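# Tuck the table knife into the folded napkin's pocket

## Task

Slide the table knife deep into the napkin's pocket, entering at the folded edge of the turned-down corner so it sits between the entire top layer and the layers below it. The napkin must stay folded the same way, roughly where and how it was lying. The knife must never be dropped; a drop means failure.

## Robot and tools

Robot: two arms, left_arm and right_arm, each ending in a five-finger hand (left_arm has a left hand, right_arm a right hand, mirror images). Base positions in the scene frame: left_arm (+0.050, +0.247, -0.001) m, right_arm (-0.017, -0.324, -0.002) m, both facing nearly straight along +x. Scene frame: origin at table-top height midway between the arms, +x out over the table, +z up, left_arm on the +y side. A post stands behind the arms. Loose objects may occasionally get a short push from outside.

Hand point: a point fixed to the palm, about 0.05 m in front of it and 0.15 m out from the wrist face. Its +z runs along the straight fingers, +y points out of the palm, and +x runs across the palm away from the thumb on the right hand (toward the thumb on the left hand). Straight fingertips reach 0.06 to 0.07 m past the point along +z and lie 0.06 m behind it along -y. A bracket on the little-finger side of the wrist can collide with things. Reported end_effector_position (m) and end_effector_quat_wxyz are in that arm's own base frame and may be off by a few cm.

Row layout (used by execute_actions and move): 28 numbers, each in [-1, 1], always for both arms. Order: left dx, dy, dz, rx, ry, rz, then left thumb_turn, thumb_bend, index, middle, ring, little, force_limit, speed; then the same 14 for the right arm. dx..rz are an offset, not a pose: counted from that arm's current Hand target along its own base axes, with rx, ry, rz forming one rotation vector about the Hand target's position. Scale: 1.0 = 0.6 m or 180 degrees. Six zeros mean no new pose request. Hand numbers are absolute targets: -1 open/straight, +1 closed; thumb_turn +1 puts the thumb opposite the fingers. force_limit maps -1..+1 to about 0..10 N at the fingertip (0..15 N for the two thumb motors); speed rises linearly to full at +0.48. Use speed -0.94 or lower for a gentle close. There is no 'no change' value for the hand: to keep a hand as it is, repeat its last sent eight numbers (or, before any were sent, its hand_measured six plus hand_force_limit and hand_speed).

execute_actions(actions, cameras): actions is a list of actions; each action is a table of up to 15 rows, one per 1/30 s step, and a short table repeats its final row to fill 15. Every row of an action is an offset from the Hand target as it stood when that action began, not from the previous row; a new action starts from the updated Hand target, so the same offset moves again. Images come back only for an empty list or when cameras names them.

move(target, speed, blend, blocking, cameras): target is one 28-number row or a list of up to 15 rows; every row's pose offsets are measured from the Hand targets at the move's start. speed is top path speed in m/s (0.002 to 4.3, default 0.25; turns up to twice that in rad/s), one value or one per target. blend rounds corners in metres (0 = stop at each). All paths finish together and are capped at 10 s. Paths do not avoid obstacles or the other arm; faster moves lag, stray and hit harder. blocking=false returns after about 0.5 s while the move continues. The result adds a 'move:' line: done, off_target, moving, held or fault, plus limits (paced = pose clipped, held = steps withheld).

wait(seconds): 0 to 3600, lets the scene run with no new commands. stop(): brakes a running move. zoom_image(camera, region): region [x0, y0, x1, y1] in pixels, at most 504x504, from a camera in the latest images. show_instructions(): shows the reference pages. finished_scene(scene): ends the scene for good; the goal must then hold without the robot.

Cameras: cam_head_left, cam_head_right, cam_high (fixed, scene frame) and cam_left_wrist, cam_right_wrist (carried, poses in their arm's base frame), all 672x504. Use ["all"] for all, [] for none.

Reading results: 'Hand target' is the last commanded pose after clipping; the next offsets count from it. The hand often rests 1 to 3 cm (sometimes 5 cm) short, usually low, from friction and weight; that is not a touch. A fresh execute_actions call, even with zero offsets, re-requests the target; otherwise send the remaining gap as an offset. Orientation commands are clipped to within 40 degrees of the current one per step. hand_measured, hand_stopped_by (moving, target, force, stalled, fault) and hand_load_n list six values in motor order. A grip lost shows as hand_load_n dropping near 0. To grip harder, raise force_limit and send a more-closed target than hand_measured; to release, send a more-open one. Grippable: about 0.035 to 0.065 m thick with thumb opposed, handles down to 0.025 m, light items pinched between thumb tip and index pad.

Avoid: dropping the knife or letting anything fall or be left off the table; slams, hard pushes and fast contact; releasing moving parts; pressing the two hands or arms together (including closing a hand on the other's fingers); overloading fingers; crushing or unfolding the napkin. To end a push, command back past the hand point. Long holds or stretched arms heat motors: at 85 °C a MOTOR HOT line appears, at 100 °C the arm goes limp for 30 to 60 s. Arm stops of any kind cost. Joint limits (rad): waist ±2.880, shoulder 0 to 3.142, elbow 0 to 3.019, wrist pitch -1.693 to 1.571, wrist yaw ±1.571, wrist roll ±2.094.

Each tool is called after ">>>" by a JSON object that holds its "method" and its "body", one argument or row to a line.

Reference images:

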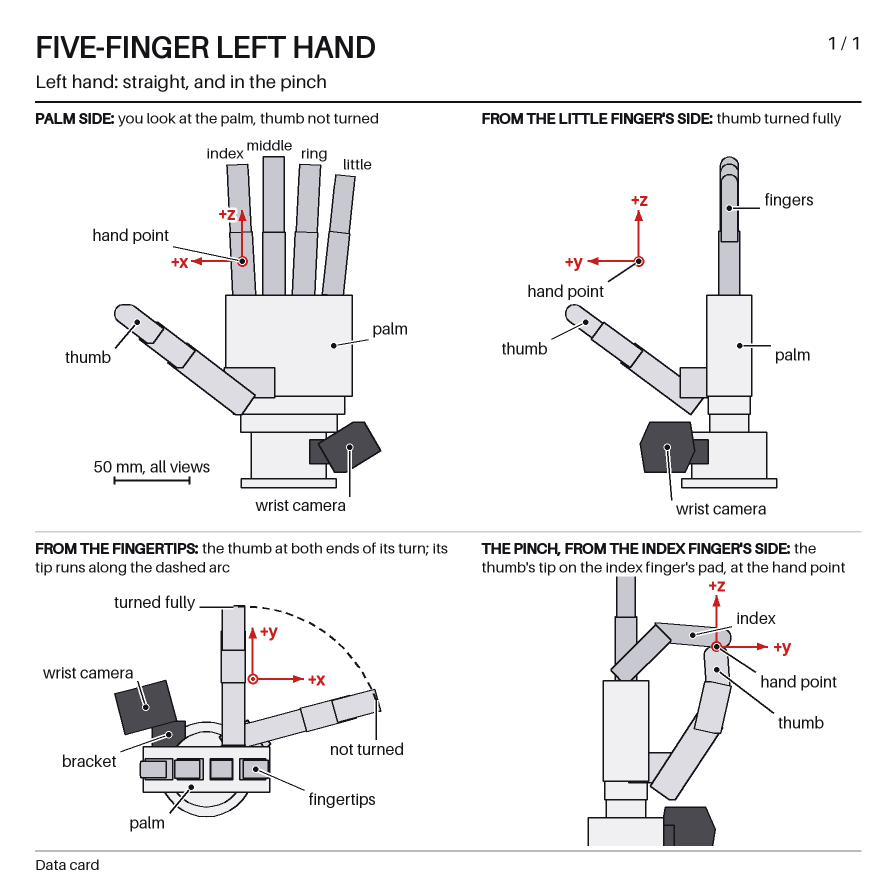

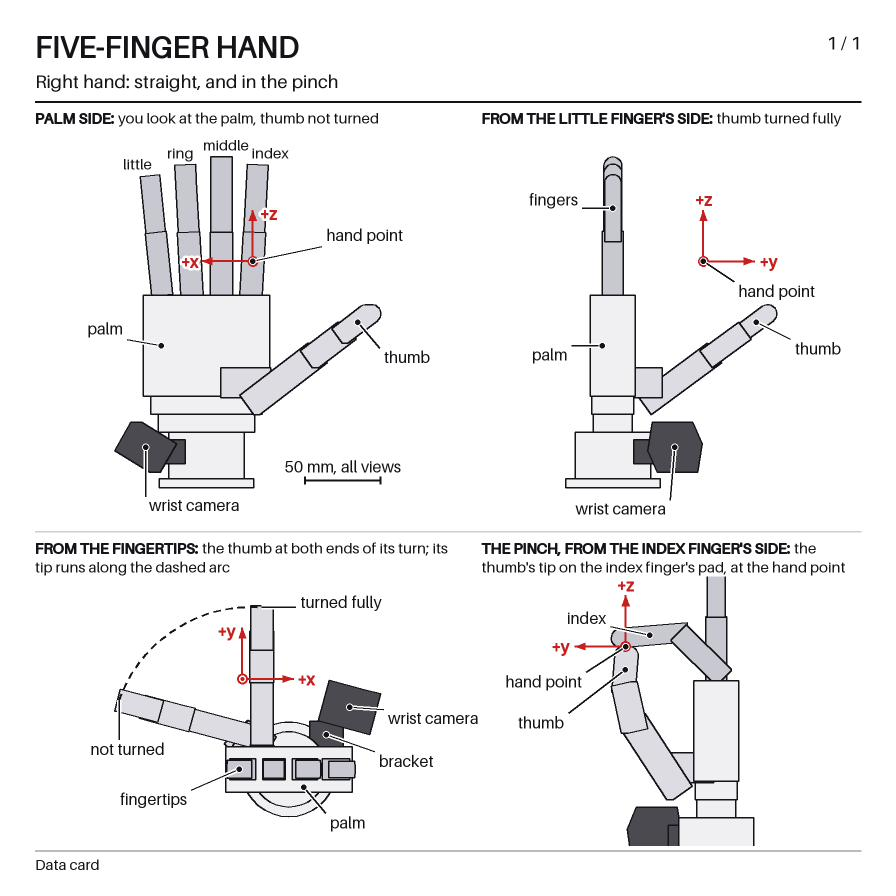

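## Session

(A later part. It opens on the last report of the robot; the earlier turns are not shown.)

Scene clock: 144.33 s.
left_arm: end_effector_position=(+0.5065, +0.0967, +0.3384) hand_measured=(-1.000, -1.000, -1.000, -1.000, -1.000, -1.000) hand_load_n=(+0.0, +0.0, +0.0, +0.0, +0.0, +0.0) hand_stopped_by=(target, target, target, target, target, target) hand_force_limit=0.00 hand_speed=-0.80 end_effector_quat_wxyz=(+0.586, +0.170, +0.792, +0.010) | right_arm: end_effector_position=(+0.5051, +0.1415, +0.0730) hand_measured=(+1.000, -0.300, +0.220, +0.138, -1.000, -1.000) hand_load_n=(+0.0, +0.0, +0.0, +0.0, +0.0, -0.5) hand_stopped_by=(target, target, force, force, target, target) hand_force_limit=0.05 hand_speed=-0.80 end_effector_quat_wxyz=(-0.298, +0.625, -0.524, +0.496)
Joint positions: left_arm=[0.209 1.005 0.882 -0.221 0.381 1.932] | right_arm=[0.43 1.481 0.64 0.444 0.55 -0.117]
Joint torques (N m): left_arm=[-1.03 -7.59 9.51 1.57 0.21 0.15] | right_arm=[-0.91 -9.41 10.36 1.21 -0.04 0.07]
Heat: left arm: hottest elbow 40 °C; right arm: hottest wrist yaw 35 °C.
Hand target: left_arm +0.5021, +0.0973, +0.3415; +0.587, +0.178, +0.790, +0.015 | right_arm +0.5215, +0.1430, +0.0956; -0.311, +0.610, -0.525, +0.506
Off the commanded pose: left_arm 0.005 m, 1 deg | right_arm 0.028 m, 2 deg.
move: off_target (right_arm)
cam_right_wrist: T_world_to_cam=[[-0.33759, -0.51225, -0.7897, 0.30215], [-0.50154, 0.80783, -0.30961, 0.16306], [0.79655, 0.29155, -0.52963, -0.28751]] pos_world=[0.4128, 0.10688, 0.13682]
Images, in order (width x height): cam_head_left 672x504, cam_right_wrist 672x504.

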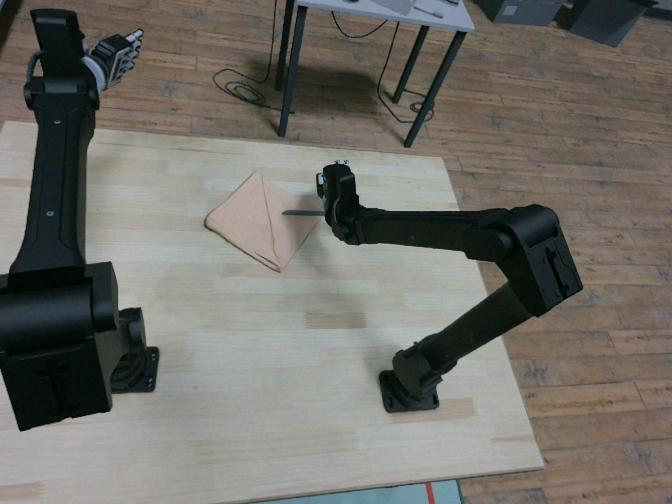

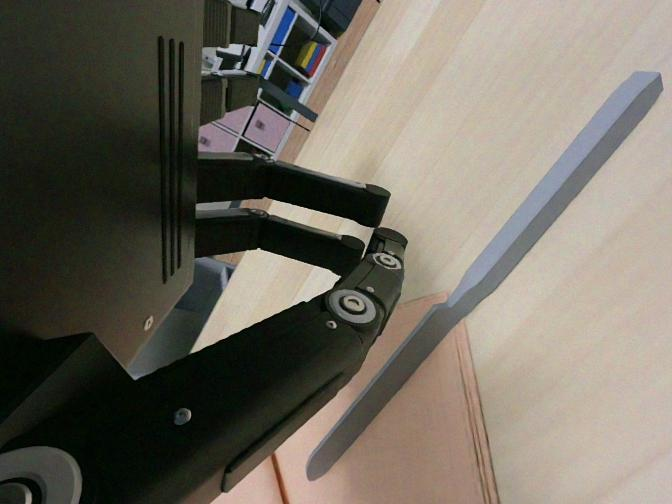

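>>> {"method": "wait", "body": {
  "seconds": 0.1,
  "cameras": ["all"]
}}

Scene clock: 149.83 s.
left_arm: end_effector_position=(+0.5065, +0.0967, +0.3384) hand_measured=(-1.000, -1.000, -1.000, -1.000, -1.000, -1.000) hand_load_n=(+0.0, +0.0, +0.0, +0.0, +0.0, +0.0) hand_stopped_by=(target, target, target, target, target, target) hand_force_limit=0.00 hand_speed=-0.80 end_effector_quat_wxyz=(+0.586, +0.170, +0.792, +0.010) | right_arm: end_effector_position=(+0.5051, +0.1415, +0.0730) hand_measured=(+1.000, -0.300, +0.220, +0.138, -1.000, -1.000) hand_load_n=(+0.0, +0.0, +0.0, +0.0, +0.0, -0.5) hand_stopped_by=(target, target, force, force, target, target) hand_force_limit=0.05 hand_speed=-0.80 end_effector_quat_wxyz=(-0.298, +0.625, -0.524, +0.496)
Joint positions: left_arm=[0.209 1.005 0.882 -0.221 0.381 1.932] | right_arm=[0.43 1.481 0.64 0.444 0.55 -0.117]
Joint torques (N m): left_arm=[-0.91 -7.53 9.54 1.52 0.2 0.15] | right_arm=[-0.97 -9.35 10.25 1.25 -0.03 0.06]
Heat: left arm: hottest elbow 40 °C; right arm: hottest wrist yaw 35 °C.
Hand target: left_arm +0.5021, +0.0973, +0.3415; +0.587, +0.178, +0.790, +0.015 | right_arm +0.5215, +0.1430, +0.0956; -0.311, +0.610, -0.525, +0.506
Off the commanded pose: left_arm 0.005 m, 1 deg | right_arm 0.028 m, 2 deg.
wait: 0.10 s; at rest from the start
cam_left_wrist: T_world_to_cam=[[-0.31894, -0.83408, -0.45009, 0.39713], [-0.60979, 0.54413, -0.57626, 0.4548], [0.72556, 0.09067, -0.68216, -0.02838]] pos_world=[0.42458, 0.08634, 0.42147]
cam_right_wrist: T_world_to_cam=[[-0.33759, -0.51225, -0.7897, 0.30215], [-0.50154, 0.80783, -0.30961, 0.16306], [0.79655, 0.29155, -0.52963, -0.28751]] pos_world=[0.4128, 0.10688, 0.13682]

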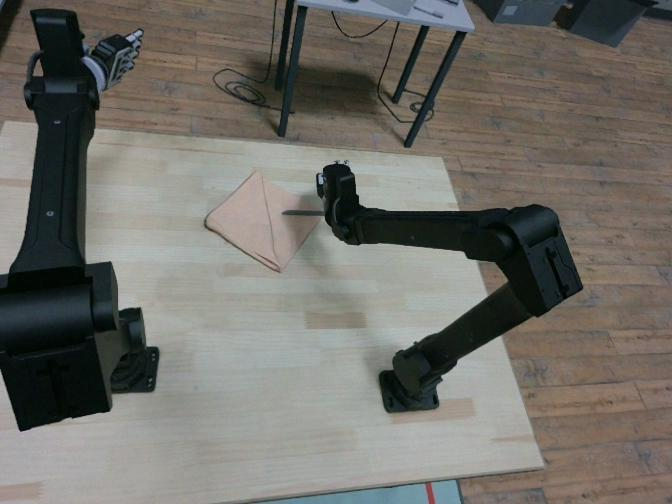

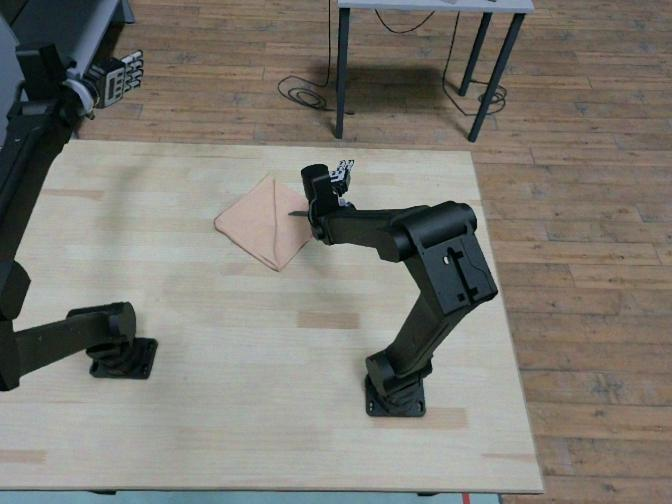

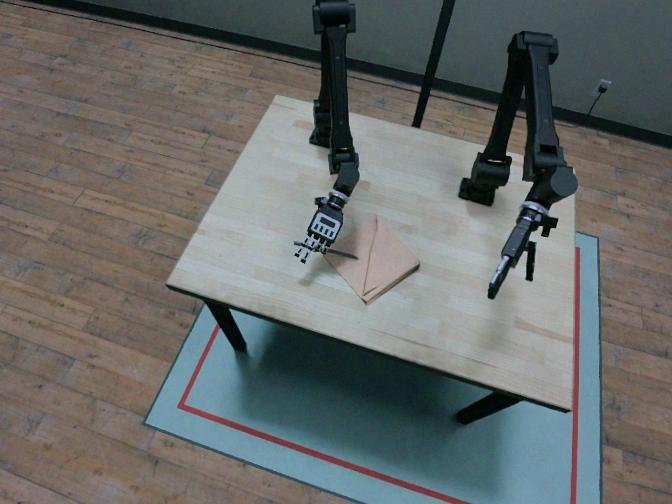

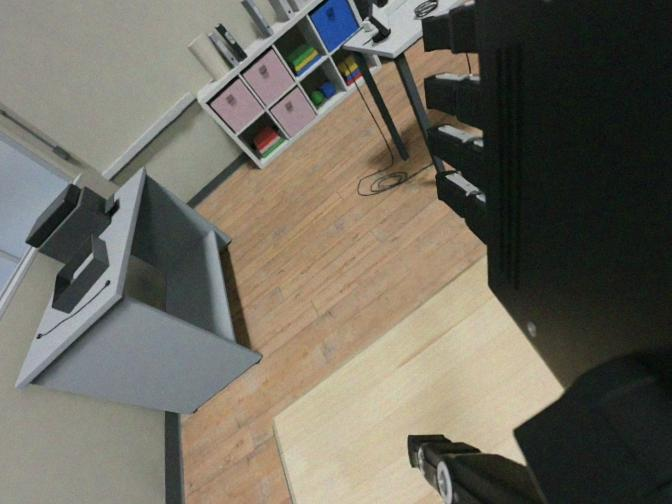

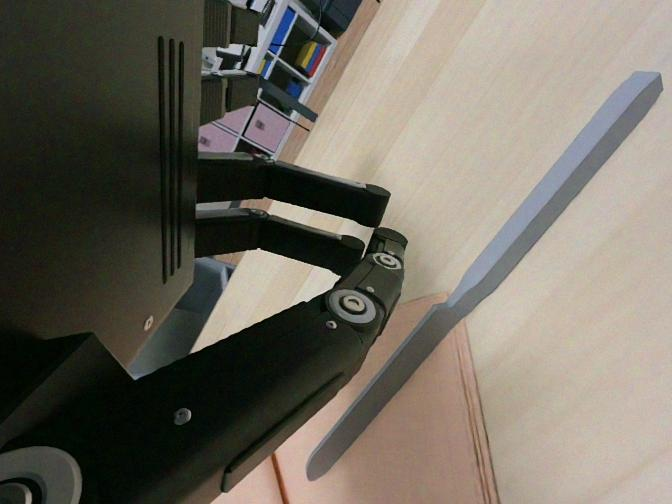

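>>> {"method": "zoom_image", "body": {
  "camera": "cam_right_wrist",
  "region": [270, 40, 672, 504]
}}

>>> {"method": "zoom_image", "body": {
  "camera": "cam_head_left",
  "region": [190, 150, 370, 285]
}}

>>> {"method": "zoom_image", "body": {
  "camera": "cam_high",
  "region": [280, 200, 440, 320]
}}

Scaled by 1.086 from the camera's image (finer frame: 960x720).

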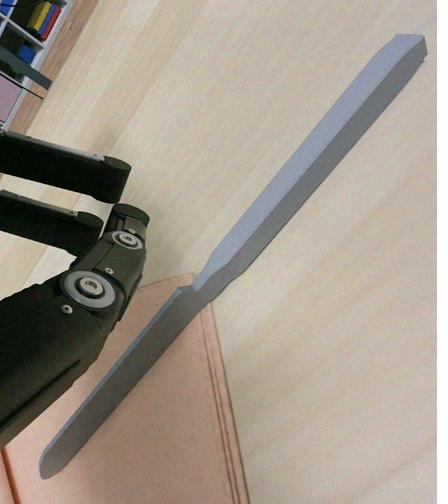

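Scaled by 2.800 from the camera's image (finer frame: 960x720).

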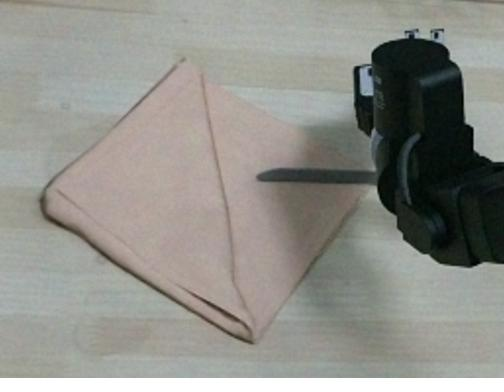

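Scaled by 3.150 from the camera's image (finer frame: 960x720).

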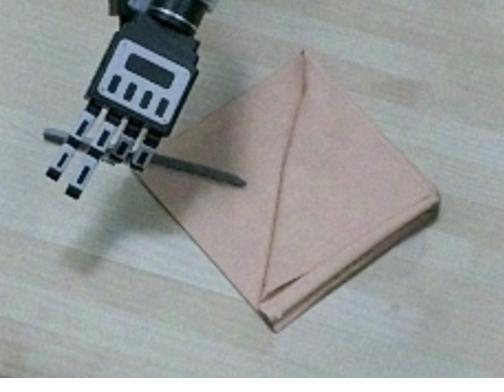

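>>> {"method": "zoom_image", "body": {
  "camera": "cam_right_wrist",
  "region": [430, 60, 672, 310]
}}

>>> {"method": "zoom_image", "body": {
  "camera": "cam_right_wrist",
  "region": [290, 270, 500, 500]
}}

Scaled by 2.016 from the camera's image (finer frame: 960x720).

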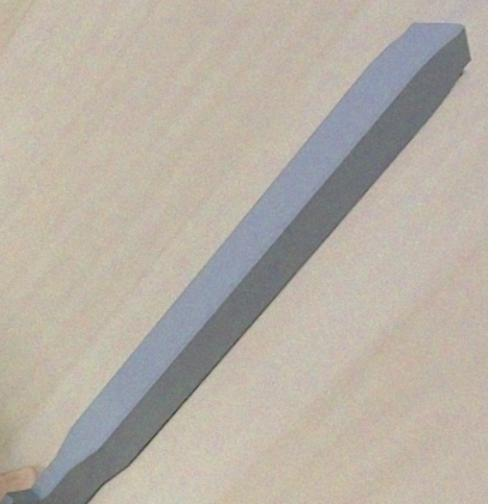

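Scaled by 2.191 from the camera's image (finer frame: 960x720).

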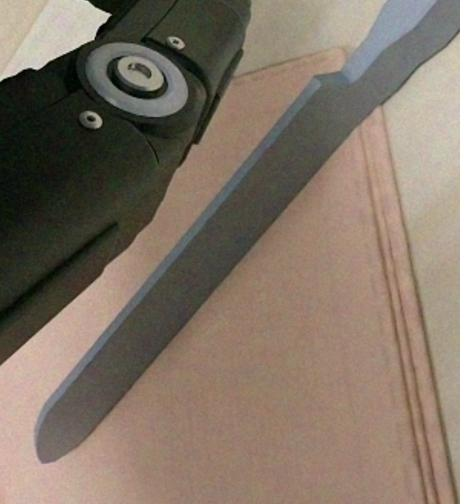

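>>> {"method": "move", "body": {
  "target": [0,0,0,0,0,0,-1,-1,-1,-1,-1,-1,0,-0.8,-0.0442,-0.0333,-0.0167,0.0288,0.0019,0.0427,1,0.2,-0.3,-1,-1,-1,-0.5,-0.5],
  "speed": 0.08,
  "cameras": ["cam_right_wrist", "cam_high"]
}}

Scene clock: 161.60 s.
left_arm: end_effector_position=(+0.5065, +0.0967, +0.3384) hand_measured=(-1.000, -1.000, -1.000, -1.000, -1.000, -1.000) hand_load_n=(+0.0, +0.0, +0.0, -0.5, -0.5, +0.0) hand_stopped_by=(target, target, target, target, target, target) hand_force_limit=0.00 hand_speed=-0.80 end_effector_quat_wxyz=(+0.586, +0.170, +0.792, +0.010) | right_arm: end_effector_position=(+0.4875, +0.1235, +0.0686) hand_measured=(+1.000, +0.200, -0.300, -1.000, -1.000, -1.000) hand_load_n=(+0.0, +0.0, +0.0, +0.0, +0.0, +0.0) hand_stopped_by=(target, target, target, target, target, target) hand_force_limit=-0.50 hand_speed=-0.50 end_effector_quat_wxyz=(-0.354, +0.646, -0.510, +0.445)
Joint positions: left_arm=[0.209 1.005 0.882 -0.221 0.381 1.932] | right_arm=[0.315 1.408 0.55 0.48 0.291 -0.117]
Joint torques (N m): left_arm=[-0.91 -7.71 9.57 1.54 0.19 0.16] | right_arm=[-1.49 -8.35 7.15 3.07 -0.11 0.07]
Heat: left arm: hottest elbow 40 °C; right arm: hottest wrist yaw 35 °C.
Hand target: left_arm +0.5021, +0.0973, +0.3415; +0.587, +0.178, +0.790, +0.015 | right_arm +0.4950, +0.1230, +0.0856; -0.369, +0.631, -0.506, +0.458
Off the commanded pose: left_arm 0.005 m, 1 deg | right_arm 0.019 m, 3 deg.
move: off_target (right_arm)
cam_right_wrist: T_world_to_cam=[[-0.29103, -0.4722, -0.83206, 0.25864], [-0.60501, 0.76456, -0.22228, 0.21715], [0.74112, 0.43872, -0.50819, -0.2632]] pos_world=[0.4017, 0.07158, 0.12971]
Images, in order (width x height): cam_high 672x504, cam_right_wrist 672x504.

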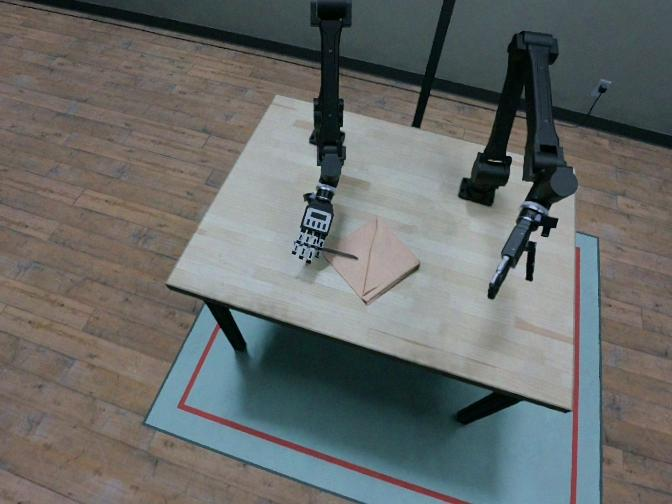

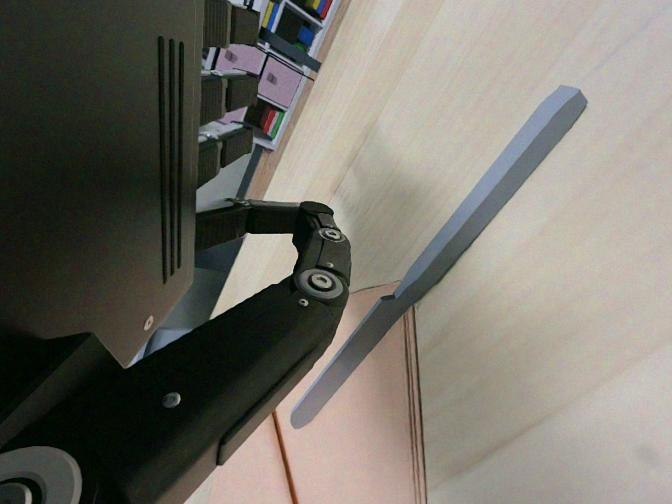

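>>> {"method": "move", "body": {
  "target": [0,0,0,0,0,0,-1,-1,-1,-1,-1,-1,0,-0.8,-0.0175,0,-0.0417,0,0,0,1,0.2,-0.3,-1,-1,-1,-0.5,-0.5],
  "speed": 0.06,
  "cameras": ["cam_right_wrist"]
}}

Scene clock: 163.60 s.
left_arm: end_effector_position=(+0.5065, +0.0967, +0.3384) hand_measured=(-1.000, -1.000, -1.000, -1.000, -1.000, -1.000) hand_load_n=(+0.0, +0.0, +0.0, +0.0, +0.0, +0.0) hand_stopped_by=(target, target, target, target, target, target) hand_force_limit=0.00 hand_speed=-0.80 end_effector_quat_wxyz=(+0.586, +0.170, +0.792, +0.010) | right_arm: end_effector_position=(+0.4782, +0.1205, +0.0523) hand_measured=(+1.000, +0.200, -0.300, -1.000, -1.000, -1.000) hand_load_n=(+0.0, +0.0, +0.0, +0.0, +0.0, -0.5) hand_stopped_by=(target, target, target, target, target, target) hand_force_limit=-0.50 hand_speed=-0.50 end_effector_quat_wxyz=(-0.359, +0.641, -0.508, +0.449)
Joint positions: left_arm=[0.209 1.005 0.882 -0.221 0.381 1.932] | right_arm=[0.315 1.44 0.499 0.579 0.291 -0.117]
Joint torques (N m): left_arm=[-0.91 -7.77 9.58 1.51 0.19 0.15] | right_arm=[-0.44 -6.95 6.67 3.08 0.19 0.09]
Heat: left arm: hottest elbow 40 °C; right arm: hottest wrist yaw 35 °C.
Hand target: left_arm +0.5021, +0.0973, +0.3415; +0.587, +0.178, +0.790, +0.015 | right_arm +0.4845, +0.1230, +0.0606; -0.369, +0.631, -0.506, +0.458
Off the commanded pose: left_arm 0.005 m, 1 deg | right_arm 0.011 m, 2 deg.
move: off_target (right_arm)
cam_right_wrist: T_world_to_cam=[[-0.27762, -0.4678, -0.8391, 0.23443], [-0.60137, 0.76576, -0.22794, 0.20863], [0.74919, 0.44133, -0.49391, -0.2682]] pos_world=[0.39148, 0.06827, 0.1118]

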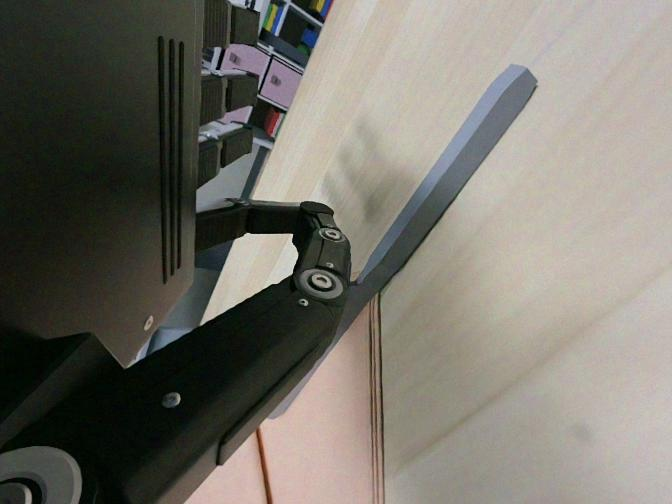

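>>> {"method": "move", "body": {
  "target": [0,0,0,0,0,0,-1,-1,-1,-1,-1,-1,0,-0.8,0,0.002,-0.0333,0,0,0,1,0.2,-0.3,-1,-1,-1,-0.5,-0.5],
  "speed": 0.05,
  "cameras": ["cam_right_wrist"]
}}

Scene clock: 165.03 s.
left_arm: end_effector_position=(+0.5065, +0.0967, +0.3384) hand_measured=(-1.000, -1.000, -1.000, -1.000, -1.000, -1.000) hand_load_n=(+0.0, +0.0, +0.0, +0.0, +0.0, +0.0) hand_stopped_by=(target, target, target, target, target, target) hand_force_limit=0.00 hand_speed=-0.80 end_effector_quat_wxyz=(+0.586, +0.170, +0.792, +0.010) | right_arm: end_effector_position=(+0.4790, +0.1201, +0.0326) hand_measured=(+1.000, +0.200, -0.300, -1.000, -1.000, -1.000) hand_load_n=(+0.0, +0.0, +0.0, +0.0, +0.0, +0.0) hand_stopped_by=(target, target, target, target, target, target) hand_force_limit=-0.50 hand_speed=-0.50 end_effector_quat_wxyz=(-0.359, +0.640, -0.509, +0.450)
Joint positions: left_arm=[0.209 1.005 0.882 -0.221 0.381 1.932] | right_arm=[0.315 1.511 0.487 0.662 0.294 -0.117]
Joint torques (N m): left_arm=[-0.79 -7.65 9.57 1.5 0.18 0.16] | right_arm=[-0.26 -7.53 5.94 3.08 0.18 0.12]
Heat: left arm: hottest elbow 40 °C; right arm: hottest wrist yaw 35 °C.
Hand target: left_arm +0.5021, +0.0973, +0.3415; +0.587, +0.178, +0.790, +0.015 | right_arm +0.4845, +0.1242, +0.0406; -0.369, +0.631, -0.506, +0.458
Off the commanded pose: left_arm 0.005 m, 1 deg | right_arm 0.011 m, 2 deg.
move: off_target (right_arm)
cam_right_wrist: T_world_to_cam=[[-0.27865, -0.46787, -0.83872, 0.2184], [-0.59915, 0.76721, -0.22892, 0.2037], [0.75058, 0.43873, -0.49411, -0.27869]] pos_world=[0.39209, 0.06817, 0.0921]

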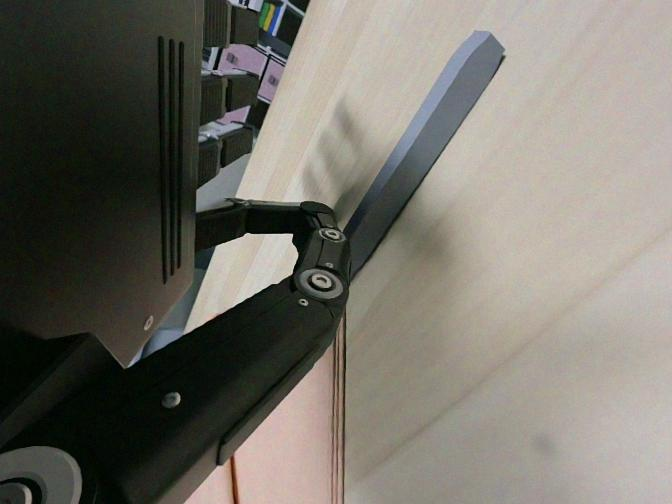

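>>> {"method": "move", "body": {
  "target": [0,0,0,0,0,0,-1,-1,-1,-1,-1,-1,0,-0.8,-0.002,0.002,0.0083,0,0,0,1,0.2,-0.16,-1,-1,-1,-0.5,-0.6],
  "speed": 0.05,
  "cameras": ["cam_right_wrist"]
}}

Scene clock: 166.20 s.
left_arm: end_effector_position=(+0.5065, +0.0967, +0.3384) hand_measured=(-1.000, -1.000, -1.000, -1.000, -1.000, -1.000) hand_load_n=(+0.0, +0.0, +0.0, +0.0, +0.0, +0.0) hand_stopped_by=(target, target, target, target, target, target) hand_force_limit=0.00 hand_speed=-0.80 end_effector_quat_wxyz=(+0.586, +0.170, +0.792, +0.010) | right_arm: end_effector_position=(+0.4791, +0.1192, +0.0326) hand_measured=(+1.000, +0.200, -0.160, -1.000, -1.000, -1.000) hand_load_n=(+0.0, +0.0, +0.0, +0.0, +0.0, +0.0) hand_stopped_by=(target, target, target, target, target, target) hand_force_limit=-0.50 hand_speed=-0.60 end_effector_quat_wxyz=(-0.357, +0.639, -0.510, +0.451)
Joint positions: left_arm=[0.209 1.005 0.882 -0.221 0.381 1.932] | right_arm=[0.315 1.511 0.487 0.662 0.299 -0.117]
Joint torques (N m): left_arm=[-0.85 -7.53 9.54 1.48 0.2 0.15] | right_arm=[0.09 -9.05 6.08 2.22 0.2 0.13]
Heat: left arm: hottest elbow 40 °C; right arm: hottest wrist yaw 35 °C.
Hand target: left_arm +0.5021, +0.0973, +0.3415; +0.587, +0.178, +0.790, +0.015 | right_arm +0.4833, +0.1254, +0.0456; -0.369, +0.631, -0.506, +0.458
Off the commanded pose: left_arm 0.005 m, 1 deg | right_arm 0.015 m, 2 deg.
move: off_target (right_arm)
cam_right_wrist: T_world_to_cam=[[-0.28024, -0.46795, -0.83815, 0.21884], [-0.5957, 0.76945, -0.23042, 0.2026], [0.75273, 0.43471, -0.49439, -0.27895]] pos_world=[0.39199, 0.06778, 0.0922]

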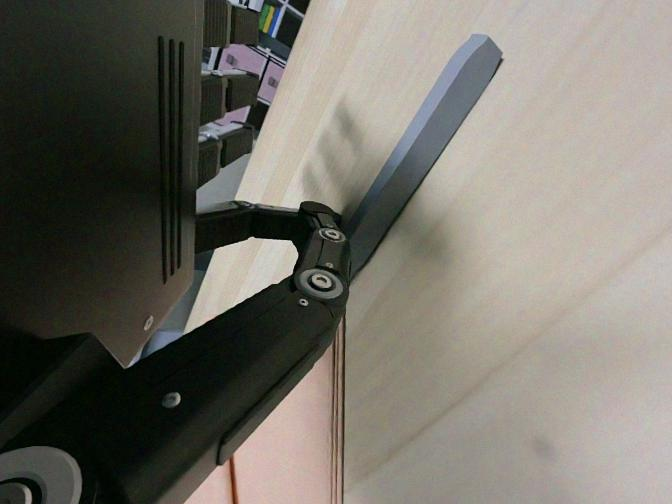

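>>> {"method": "move", "body": {
  "target": [0,0,0,0,0,0,-1,-1,-1,-1,-1,-1,0,-0.8,0,0,0,0,0,0,1,0.2,-0.04,-1,-1,-1,-0.5,-0.8],
  "cameras": ["cam_right_wrist"]
}}

Scene clock: 167.20 s.
left_arm: end_effector_position=(+0.5065, +0.0967, +0.3384) hand_measured=(-1.000, -1.000, -1.000, -1.000, -1.000, -1.000) hand_load_n=(+0.0, +0.0, +0.0, +0.0, +0.0, +0.0) hand_stopped_by=(target, target, target, target, target, target) hand_force_limit=0.00 hand_speed=-0.80 end_effector_quat_wxyz=(+0.586, +0.170, +0.792, +0.010) | right_arm: end_effector_position=(+0.4793, +0.1193, +0.0333) hand_measured=(+1.000, +0.200, -0.040, -1.000, -1.000, -1.000) hand_load_n=(+0.0, +0.5, +0.0, +0.0, +0.0, +0.0) hand_stopped_by=(target, target, target, target, target, target) hand_force_limit=-0.50 hand_speed=-0.80 end_effector_quat_wxyz=(-0.358, +0.639, -0.510, +0.451)
Joint positions: left_arm=[0.209 1.005 0.882 -0.221 0.381 1.932] | right_arm=[0.315 1.509 0.487 0.662 0.299 -0.117]
Joint torques (N m): left_arm=[-0.85 -7.47 9.58 1.48 0.2 0.16] | right_arm=[0.09 -8.82 6.15 2.19 0.19 0.12]
Heat: left arm: hottest elbow 40 °C; right arm: hottest wrist yaw 35 °C.
Hand target: left_arm +0.5021, +0.0973, +0.3415; +0.587, +0.178, +0.790, +0.015 | right_arm +0.4833, +0.1254, +0.0456; -0.369, +0.631, -0.506, +0.458
Off the commanded pose: left_arm 0.005 m, 1 deg | right_arm 0.014 m, 2 deg.
move: done
cam_right_wrist: T_world_to_cam=[[-0.27905, -0.46754, -0.83877, 0.21893], [-0.59534, 0.76958, -0.23091, 0.20269], [0.75346, 0.43492, -0.4931, -0.27914]] pos_world=[0.39209, 0.06778, 0.09279]

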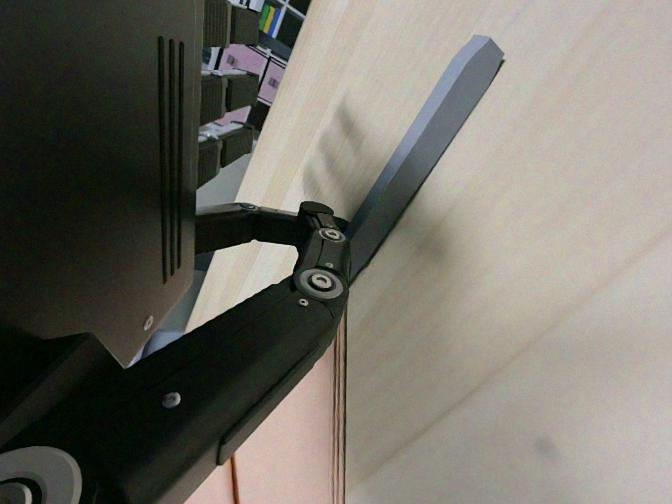

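>>> {"method": "move", "body": {
  "target": [0,0,0,0,0,0,-1,-1,-1,-1,-1,-1,0,-0.8,0,0,0,0,0,0,1,0.2,0.02,-1,-1,-1,-0.5,-0.85],
  "cameras": ["cam_right_wrist"]
}}

Scene clock: 168.17 s.
left_arm: end_effector_position=(+0.5065, +0.0967, +0.3384) hand_measured=(-1.000, -1.000, -1.000, -1.000, -1.000, -1.000) hand_load_n=(+0.0, +0.0, +0.0, +0.0, +0.5, +0.0) hand_stopped_by=(target, target, target, target, target, target) hand_force_limit=0.00 hand_speed=-0.80 end_effector_quat_wxyz=(+0.586, +0.170, +0.792, +0.010) | right_arm: end_effector_position=(+0.4793, +0.1193, +0.0333) hand_measured=(+1.000, +0.200, +0.020, -1.000, -1.000, -1.000) hand_load_n=(+0.0, +0.0, +0.0, +0.0, +0.0, +0.0) hand_stopped_by=(target, target, target, target, target, target) hand_force_limit=-0.50 hand_speed=-0.85 end_effector_quat_wxyz=(-0.358, +0.639, -0.510, +0.451)
Joint positions: left_arm=[0.209 1.005 0.882 -0.221 0.381 1.932] | right_arm=[0.315 1.509 0.487 0.662 0.299 -0.117]
Joint torques (N m): left_arm=[-0.91 -7.47 9.52 1.51 0.19 0.15] | right_arm=[0.03 -8.53 6.12 2.14 0.2 0.11]
Heat: left arm: hottest elbow 40 °C; right arm: hottest wrist yaw 35 °C.
Hand target: left_arm +0.5021, +0.0973, +0.3415; +0.587, +0.178, +0.790, +0.015 | right_arm +0.4833, +0.1254, +0.0456; -0.369, +0.631, -0.506, +0.458
Off the commanded pose: left_arm 0.005 m, 1 deg | right_arm 0.014 m, 2 deg.
move: done
cam_right_wrist: T_world_to_cam=[[-0.27905, -0.46754, -0.83877, 0.21893], [-0.59534, 0.76958, -0.23091, 0.20269], [0.75346, 0.43492, -0.4931, -0.27914]] pos_world=[0.39209, 0.06778, 0.09279]

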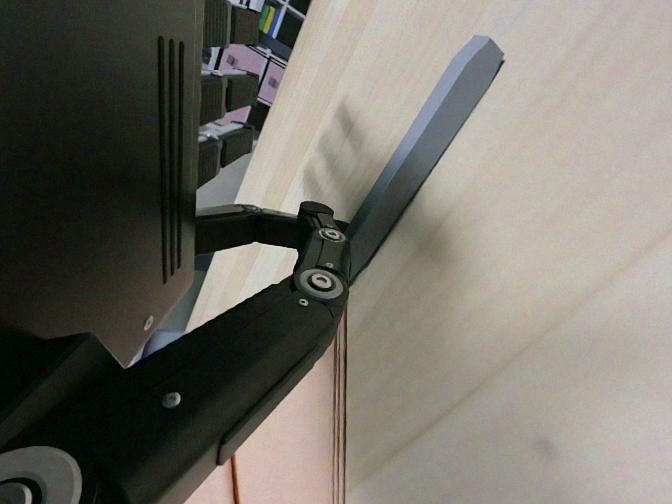

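>>> {"method": "move", "body": {
  "target": [0,0,0,0,0,0,-1,-1,-1,-1,-1,-1,0,-0.8,0,0,0,0,0,0,1,0.2,0.08,-1,-1,-1,-0.5,-0.85],
  "cameras": ["cam_right_wrist"]
}}

Scene clock: 169.17 s.
left_arm: end_effector_position=(+0.5065, +0.0967, +0.3384) hand_measured=(-1.000, -1.000, -1.000, -1.000, -1.000, -1.000) hand_load_n=(+0.0, +0.0, +0.0, +0.0, +0.0, +0.0) hand_stopped_by=(target, target, target, target, target, target) hand_force_limit=0.00 hand_speed=-0.80 end_effector_quat_wxyz=(+0.586, +0.170, +0.792, +0.010) | right_arm: end_effector_position=(+0.4793, +0.1193, +0.0333) hand_measured=(+1.000, +0.200, +0.080, -1.000, -1.000, -1.000) hand_load_n=(+0.5, -0.5, +0.0, +0.0, +0.0, +0.5) hand_stopped_by=(target, target, target, target, target, target) hand_force_limit=-0.50 hand_speed=-0.85 end_effector_quat_wxyz=(-0.358, +0.639, -0.510, +0.451)
Joint positions: left_arm=[0.209 1.005 0.882 -0.221 0.381 1.932] | right_arm=[0.315 1.509 0.487 0.662 0.299 -0.117]
Joint torques (N m): left_arm=[-0.79 -7.53 9.52 1.51 0.19 0.16] | right_arm=[0.03 -8.64 6.09 2.17 0.19 0.12]
Heat: left arm: hottest elbow 40 °C; right arm: hottest wrist yaw 35 °C.
Hand target: left_arm +0.5021, +0.0973, +0.3415; +0.587, +0.178, +0.790, +0.015 | right_arm +0.4833, +0.1254, +0.0456; -0.369, +0.631, -0.506, +0.458
Off the commanded pose: left_arm 0.005 m, 1 deg | right_arm 0.014 m, 2 deg.
move: done
cam_right_wrist: T_world_to_cam=[[-0.27905, -0.46754, -0.83877, 0.21893], [-0.59534, 0.76958, -0.23091, 0.20269], [0.75346, 0.43492, -0.4931, -0.27914]] pos_world=[0.39209, 0.06778, 0.09279]

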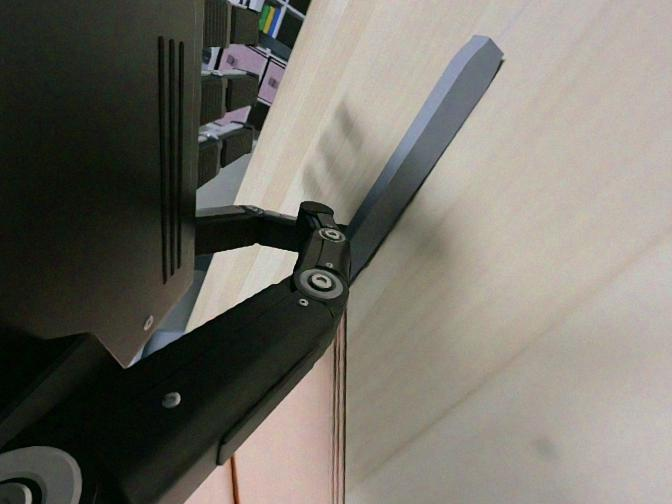

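>>> {"method": "move", "body": {
  "target": [0,0,0,0,0,0,-1,-1,-1,-1,-1,-1,0,-0.8,0,0,0,0,0,0,1,0.2,0.14,-1,-1,-1,-0.5,-0.85],
  "cameras": ["cam_right_wrist"]
}}

Scene clock: 171.97 s.
left_arm: end_effector_position=(+0.5065, +0.0967, +0.3384) hand_measured=(-1.000, -1.000, -1.000, -1.000, -1.000, -1.000) hand_load_n=(+0.0, -0.5, +0.0, +0.0, +0.0, +0.0) hand_stopped_by=(target, target, target, target, target, target) hand_force_limit=0.00 hand_speed=-0.80 end_effector_quat_wxyz=(+0.586, +0.170, +0.792, +0.010) | right_arm: end_effector_position=(+0.4793, +0.1193, +0.0333) hand_measured=(+1.000, +0.200, +0.140, -1.000, -1.000, -1.000) hand_load_n=(+0.0, +0.0, +0.0, +0.0, +0.0, +0.0) hand_stopped_by=(target, target, target, target, target, target) hand_force_limit=-0.50 hand_speed=-0.85 end_effector_quat_wxyz=(-0.358, +0.639, -0.510, +0.451)
Joint positions: left_arm=[0.209 1.005 0.882 -0.221 0.381 1.932] | right_arm=[0.315 1.509 0.487 0.662 0.299 -0.117]
Joint torques (N m): left_arm=[-0.91 -7.53 9.52 1.51 0.2 0.15] | right_arm=[0.15 -8.76 6.06 2.21 0.19 0.13]
Heat: left arm: hottest elbow 40 °C; right arm: hottest wrist yaw 35 °C.
Hand target: left_arm +0.5021, +0.0973, +0.3415; +0.587, +0.178, +0.790, +0.015 | right_arm +0.4833, +0.1254, +0.0456; -0.369, +0.631, -0.506, +0.458
Off the commanded pose: left_arm 0.005 m, 1 deg | right_arm 0.014 m, 2 deg.
move: done
cam_right_wrist: T_world_to_cam=[[-0.27905, -0.46754, -0.83877, 0.21893], [-0.59534, 0.76958, -0.23091, 0.20269], [0.75346, 0.43492, -0.4931, -0.27914]] pos_world=[0.39209, 0.06778, 0.09279]

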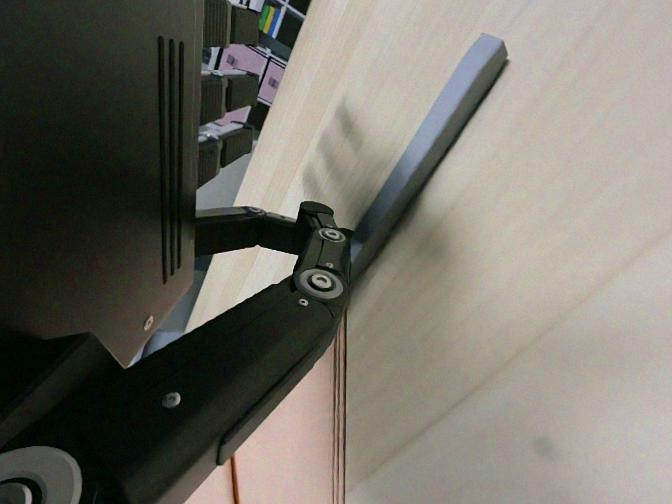

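>>> {"method": "move", "body": {
  "target": [0,0,0,0,0,0,-1,-1,-1,-1,-1,-1,0,-0.8,0,0,0,0,0,0,1,0.2,0.19,-1,-1,-1,-0.5,-0.85],
  "cameras": ["cam_right_wrist"]
}}

>>> {"method": "zoom_image", "body": {
  "camera": "cam_right_wrist",
  "region": [300, 10, 540, 290]
}}

Scene clock: 173.00 s.
left_arm: end_effector_position=(+0.5065, +0.0967, +0.3384) hand_measured=(-1.000, -1.000, -1.000, -1.000, -1.000, -1.000) hand_load_n=(+0.0, +0.0, +0.0, +0.0, +0.0, +0.0) hand_stopped_by=(target, target, target, target, target, target) hand_force_limit=0.00 hand_speed=-0.80 end_effector_quat_wxyz=(+0.586, +0.170, +0.792, +0.010) | right_arm: end_effector_position=(+0.4793, +0.1193, +0.0333) hand_measured=(+1.000, +0.200, +0.190, -1.000, -1.000, -1.000) hand_load_n=(+0.0, +0.0, +0.0, +0.0, +0.0, +0.0) hand_stopped_by=(target, target, target, target, target, target) hand_force_limit=-0.50 hand_speed=-0.85 end_effector_quat_wxyz=(-0.358, +0.639, -0.510, +0.451)
Joint positions: left_arm=[0.209 1.005 0.882 -0.221 0.381 1.932] | right_arm=[0.315 1.509 0.487 0.662 0.299 -0.117]
Joint torques (N m): left_arm=[-0.91 -7.59 9.51 1.47 0.19 0.15] | right_arm=[0.09 -8.82 6.06 2.17 0.18 0.11]
Heat: left arm: hottest elbow 40 °C; right arm: hottest wrist yaw 35 °C.
Hand target: left_arm +0.5021, +0.0973, +0.3415; +0.587, +0.178, +0.790, +0.015 | right_arm +0.4833, +0.1254, +0.0456; -0.369, +0.631, -0.506, +0.458
Off the commanded pose: left_arm 0.005 m, 1 deg | right_arm 0.014 m, 2 deg.
move: done
cam_right_wrist: T_world_to_cam=[[-0.27905, -0.46754, -0.83877, 0.21893], [-0.59534, 0.76958, -0.23091, 0.20269], [0.75346, 0.43492, -0.4931, -0.27914]] pos_world=[0.39209, 0.06778, 0.09279]

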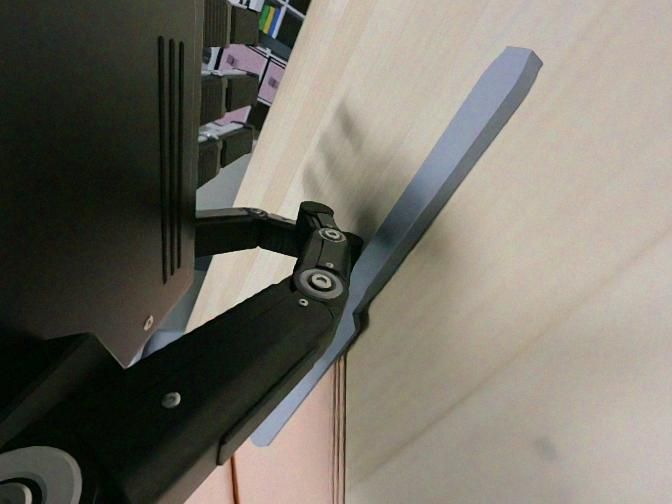

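Scaled by 1.800 from the camera's image (finer frame: 960x720).

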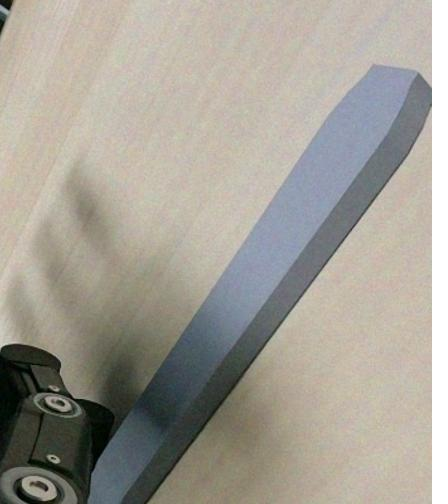

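>>> {"method": "move", "body": {
  "target": [
    [0,0,0,0,0,0,-1,-1,-1,-1,-1,-1,0,-0.8,0,0,0,0,0,0,1,0.2,-0.14,-1,-1,-1,-0.5,-0.6],
    [0,0,0,0,0,0,-1,-1,-1,-1,-1,-1,0,-0.8,0,0,0.03,0,0,0,1,-0.3,-0.14,-0.08,-1,-1,-0.5,-0.6]
  ],
  "speed": 0.06,
  "cameras": ["cam_right_wrist", "cam_head_left"]
}}

>>> {"method": "zoom_image", "body": {
  "camera": "cam_right_wrist",
  "region": [200, 10, 600, 500]
}}

Scene clock: 178.37 s.
left_arm: end_effector_position=(+0.5065, +0.0967, +0.3384) hand_measured=(-1.000, -1.000, -1.000, -1.000, -1.000, -1.000) hand_load_n=(+0.0, +0.0, +0.0, +0.0, +0.0, +0.0) hand_stopped_by=(target, target, target, target, target, target) hand_force_limit=0.00 hand_speed=-0.80 end_effector_quat_wxyz=(+0.586, +0.170, +0.792, +0.010) | right_arm: end_effector_position=(+0.4765, +0.1183, +0.0507) hand_measured=(+1.000, -0.300, -0.140, -0.080, -1.000, -1.000) hand_load_n=(+0.0, +0.5, +0.0, +0.0, +0.0, +0.0) hand_stopped_by=(target, target, target, target, target, target) hand_force_limit=-0.50 hand_speed=-0.60 end_effector_quat_wxyz=(-0.360, +0.637, -0.509, +0.453)
Joint positions: left_arm=[0.209 1.005 0.882 -0.221 0.381 1.932] | right_arm=[0.315 1.445 0.487 0.605 0.299 -0.117]
Joint torques (N m): left_arm=[-0.91 -7.65 9.55 1.51 0.2 0.15] | right_arm=[0.09 -7.88 7.79 1.35 0.19 0.12]
Heat: left arm: hottest elbow 40 °C; right arm: hottest wrist yaw 35 °C.
Hand target: left_arm +0.5021, +0.0973, +0.3415; +0.587, +0.178, +0.790, +0.015 | right_arm +0.4833, +0.1254, +0.0636; -0.369, +0.631, -0.506, +0.458
Off the commanded pose: left_arm 0.005 m, 1 deg | right_arm 0.016 m, 1 deg.
move: off_target (right_arm); target 2's new numbers were sent with right_arm's hand 0.016 m and 1 deg from that target
cam_right_wrist: T_world_to_cam=[[-0.2729, -0.46562, -0.84186, 0.22915], [-0.59372, 0.77006, -0.23344, 0.20499], [0.75698, 0.43612, -0.4866, -0.2702]] pos_world=[0.38878, 0.06668, 0.10929]
Images, in order (width x height): cam_head_left 672x504, cam_right_wrist 672x504.

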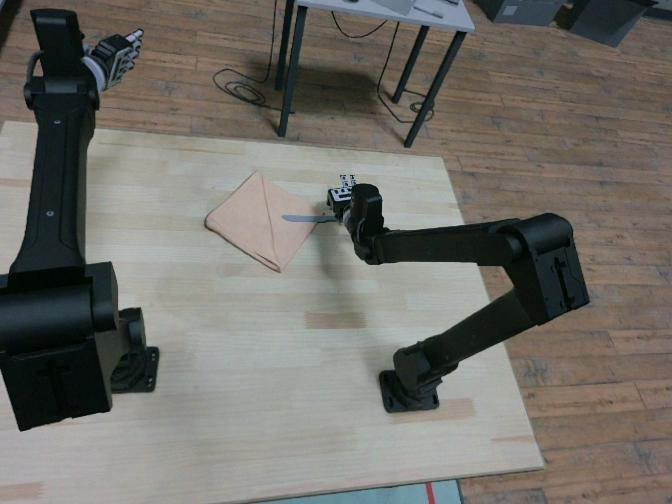

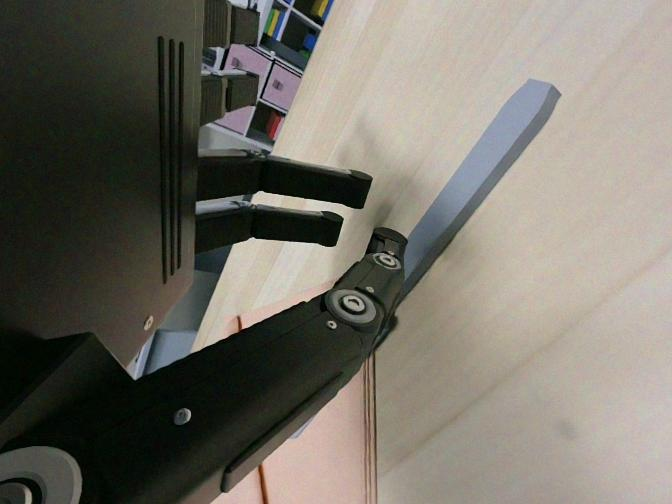

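Scaled by 1.029 from the camera's image (finer frame: 960x720).

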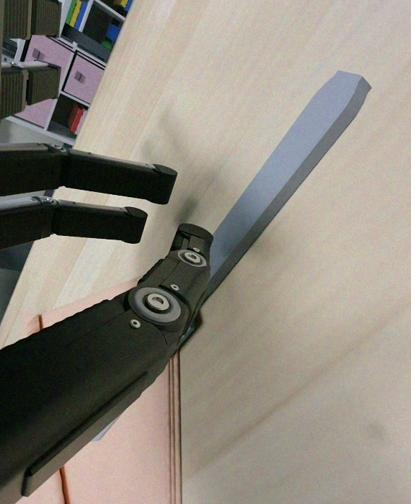

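>>> {"method": "move", "body": {
  "target": [0,0,0,0,0,0,-1,-1,-1,-1,-1,-1,0,-0.8,-0.0197,0.0,-0.0217,0,0,0,1,-0.3,-0.14,-0.08,-1,-1,-0.5,-0.6],
  "speed": 0.05,
  "cameras": ["cam_right_wrist"]
}}

Scene clock: 181.87 s.
left_arm: end_effector_position=(+0.5065, +0.0967, +0.3384) hand_measured=(-1.000, -1.000, -1.000, -1.000, -1.000, -1.000) hand_load_n=(+0.0, +0.0, +0.0, +0.0, +0.0, +0.0) hand_stopped_by=(target, target, target, target, target, target) hand_force_limit=0.00 hand_speed=-0.80 end_effector_quat_wxyz=(+0.586, +0.170, +0.792, +0.010) | right_arm: end_effector_position=(+0.4662, +0.1184, +0.0428) hand_measured=(+1.000, -0.300, -0.140, -0.080, -1.000, -1.000) hand_load_n=(+0.0, +0.0, +0.0, +0.0, +0.0, +0.0) hand_stopped_by=(target, target, target, target, target, target) hand_force_limit=-0.50 hand_speed=-0.60 end_effector_quat_wxyz=(-0.357, +0.640, -0.510, +0.451)
Joint positions: left_arm=[0.209 1.005 0.882 -0.221 0.381 1.932] | right_arm=[0.326 1.445 0.461 0.621 0.31 -0.114]
Joint torques (N m): left_arm=[-0.91 -7.65 9.51 1.54 0.19 0.13] | right_arm=[0.44 -6.71 6.32 3.07 0.2 0.12]
Heat: left arm: hottest elbow 40 °C; right arm: hottest wrist yaw 35 °C.
Hand target: left_arm +0.5021, +0.0973, +0.3415; +0.587, +0.178, +0.790, +0.015 | right_arm +0.4714, +0.1254, +0.0506; -0.369, +0.631, -0.506, +0.458
Off the commanded pose: left_arm 0.005 m, 1 deg | right_arm 0.012 m, 2 deg.
move: off_target (right_arm)
cam_right_wrist: T_world_to_cam=[[-0.28066, -0.46893, -0.83745, 0.22358], [-0.5955, 0.76936, -0.23123, 0.19775], [0.75273, 0.43381, -0.49518, -0.26368]] pos_world=[0.37899, 0.06708, 0.10239]

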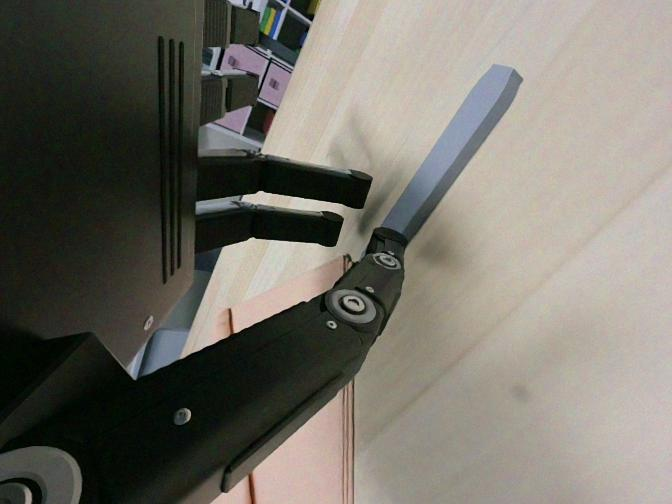

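>>> {"method": "move", "body": {
  "target": [0,0,0,0,0,0,-1,-1,-1,-1,-1,-1,0,-0.8,-0.0117,0.0,0.0,0,0,0,1,-0.3,-0.14,-0.08,-1,-1,-0.5,-0.6],
  "speed": 0.05,
  "cameras": ["cam_right_wrist"]
}}

>>> {"method": "zoom_image", "body": {
  "camera": "cam_right_wrist",
  "region": [300, 50, 560, 300]
}}

Scene clock: 183.43 s.
left_arm: end_effector_position=(+0.5065, +0.0967, +0.3384) hand_measured=(-1.000, -1.000, -1.000, -1.000, -1.000, -1.000) hand_load_n=(+0.0, +0.0, +0.0, +0.0, +0.0, +0.0) hand_stopped_by=(target, target, target, target, target, target) hand_force_limit=0.00 hand_speed=-0.80 end_effector_quat_wxyz=(+0.586, +0.170, +0.792, +0.010) | right_arm: end_effector_position=(+0.4590, +0.1157, +0.0363) hand_measured=(+1.000, -0.300, -0.140, -0.080, -1.000, -1.000) hand_load_n=(+0.0, +0.0, +0.0, +0.0, +0.0, +0.0) hand_stopped_by=(target, target, target, target, target, target) hand_force_limit=-0.50 hand_speed=-0.60 end_effector_quat_wxyz=(-0.351, +0.642, -0.513, +0.449)
Joint positions: left_arm=[0.209 1.005 0.882 -0.221 0.381 1.932] | right_arm=[0.327 1.445 0.444 0.624 0.316 -0.11]
Joint torques (N m): left_arm=[-0.79 -7.59 9.57 1.5 0.2 0.15] | right_arm=[0.67 -7.41 6.15 3 0.21 0.14]
Heat: left arm: hottest elbow 40 °C; right arm: hottest wrist yaw 35 °C.
Hand target: left_arm +0.5021, +0.0973, +0.3415; +0.587, +0.178, +0.790, +0.015 | right_arm +0.4644, +0.1254, +0.0506; -0.369, +0.631, -0.506, +0.458
Off the commanded pose: left_arm 0.005 m, 1 deg | right_arm 0.018 m, 3 deg.
move: off_target (right_arm)
cam_right_wrist: T_world_to_cam=[[-0.29338, -0.47043, -0.83224, 0.22078], [-0.59429, 0.77165, -0.22668, 0.19313], [0.74883, 0.42808, -0.50596, -0.25756]] pos_world=[0.37242, 0.0651, 0.09721]

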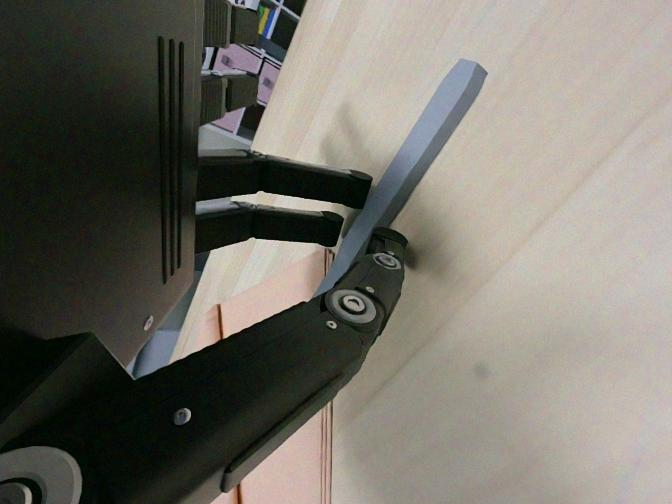

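Scaled by 1.938 from the camera's image (finer frame: 960x720).

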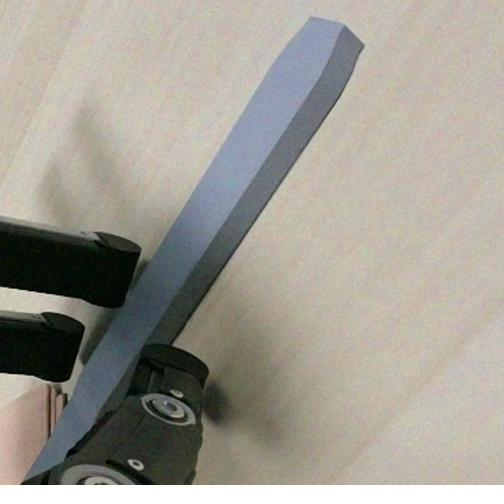

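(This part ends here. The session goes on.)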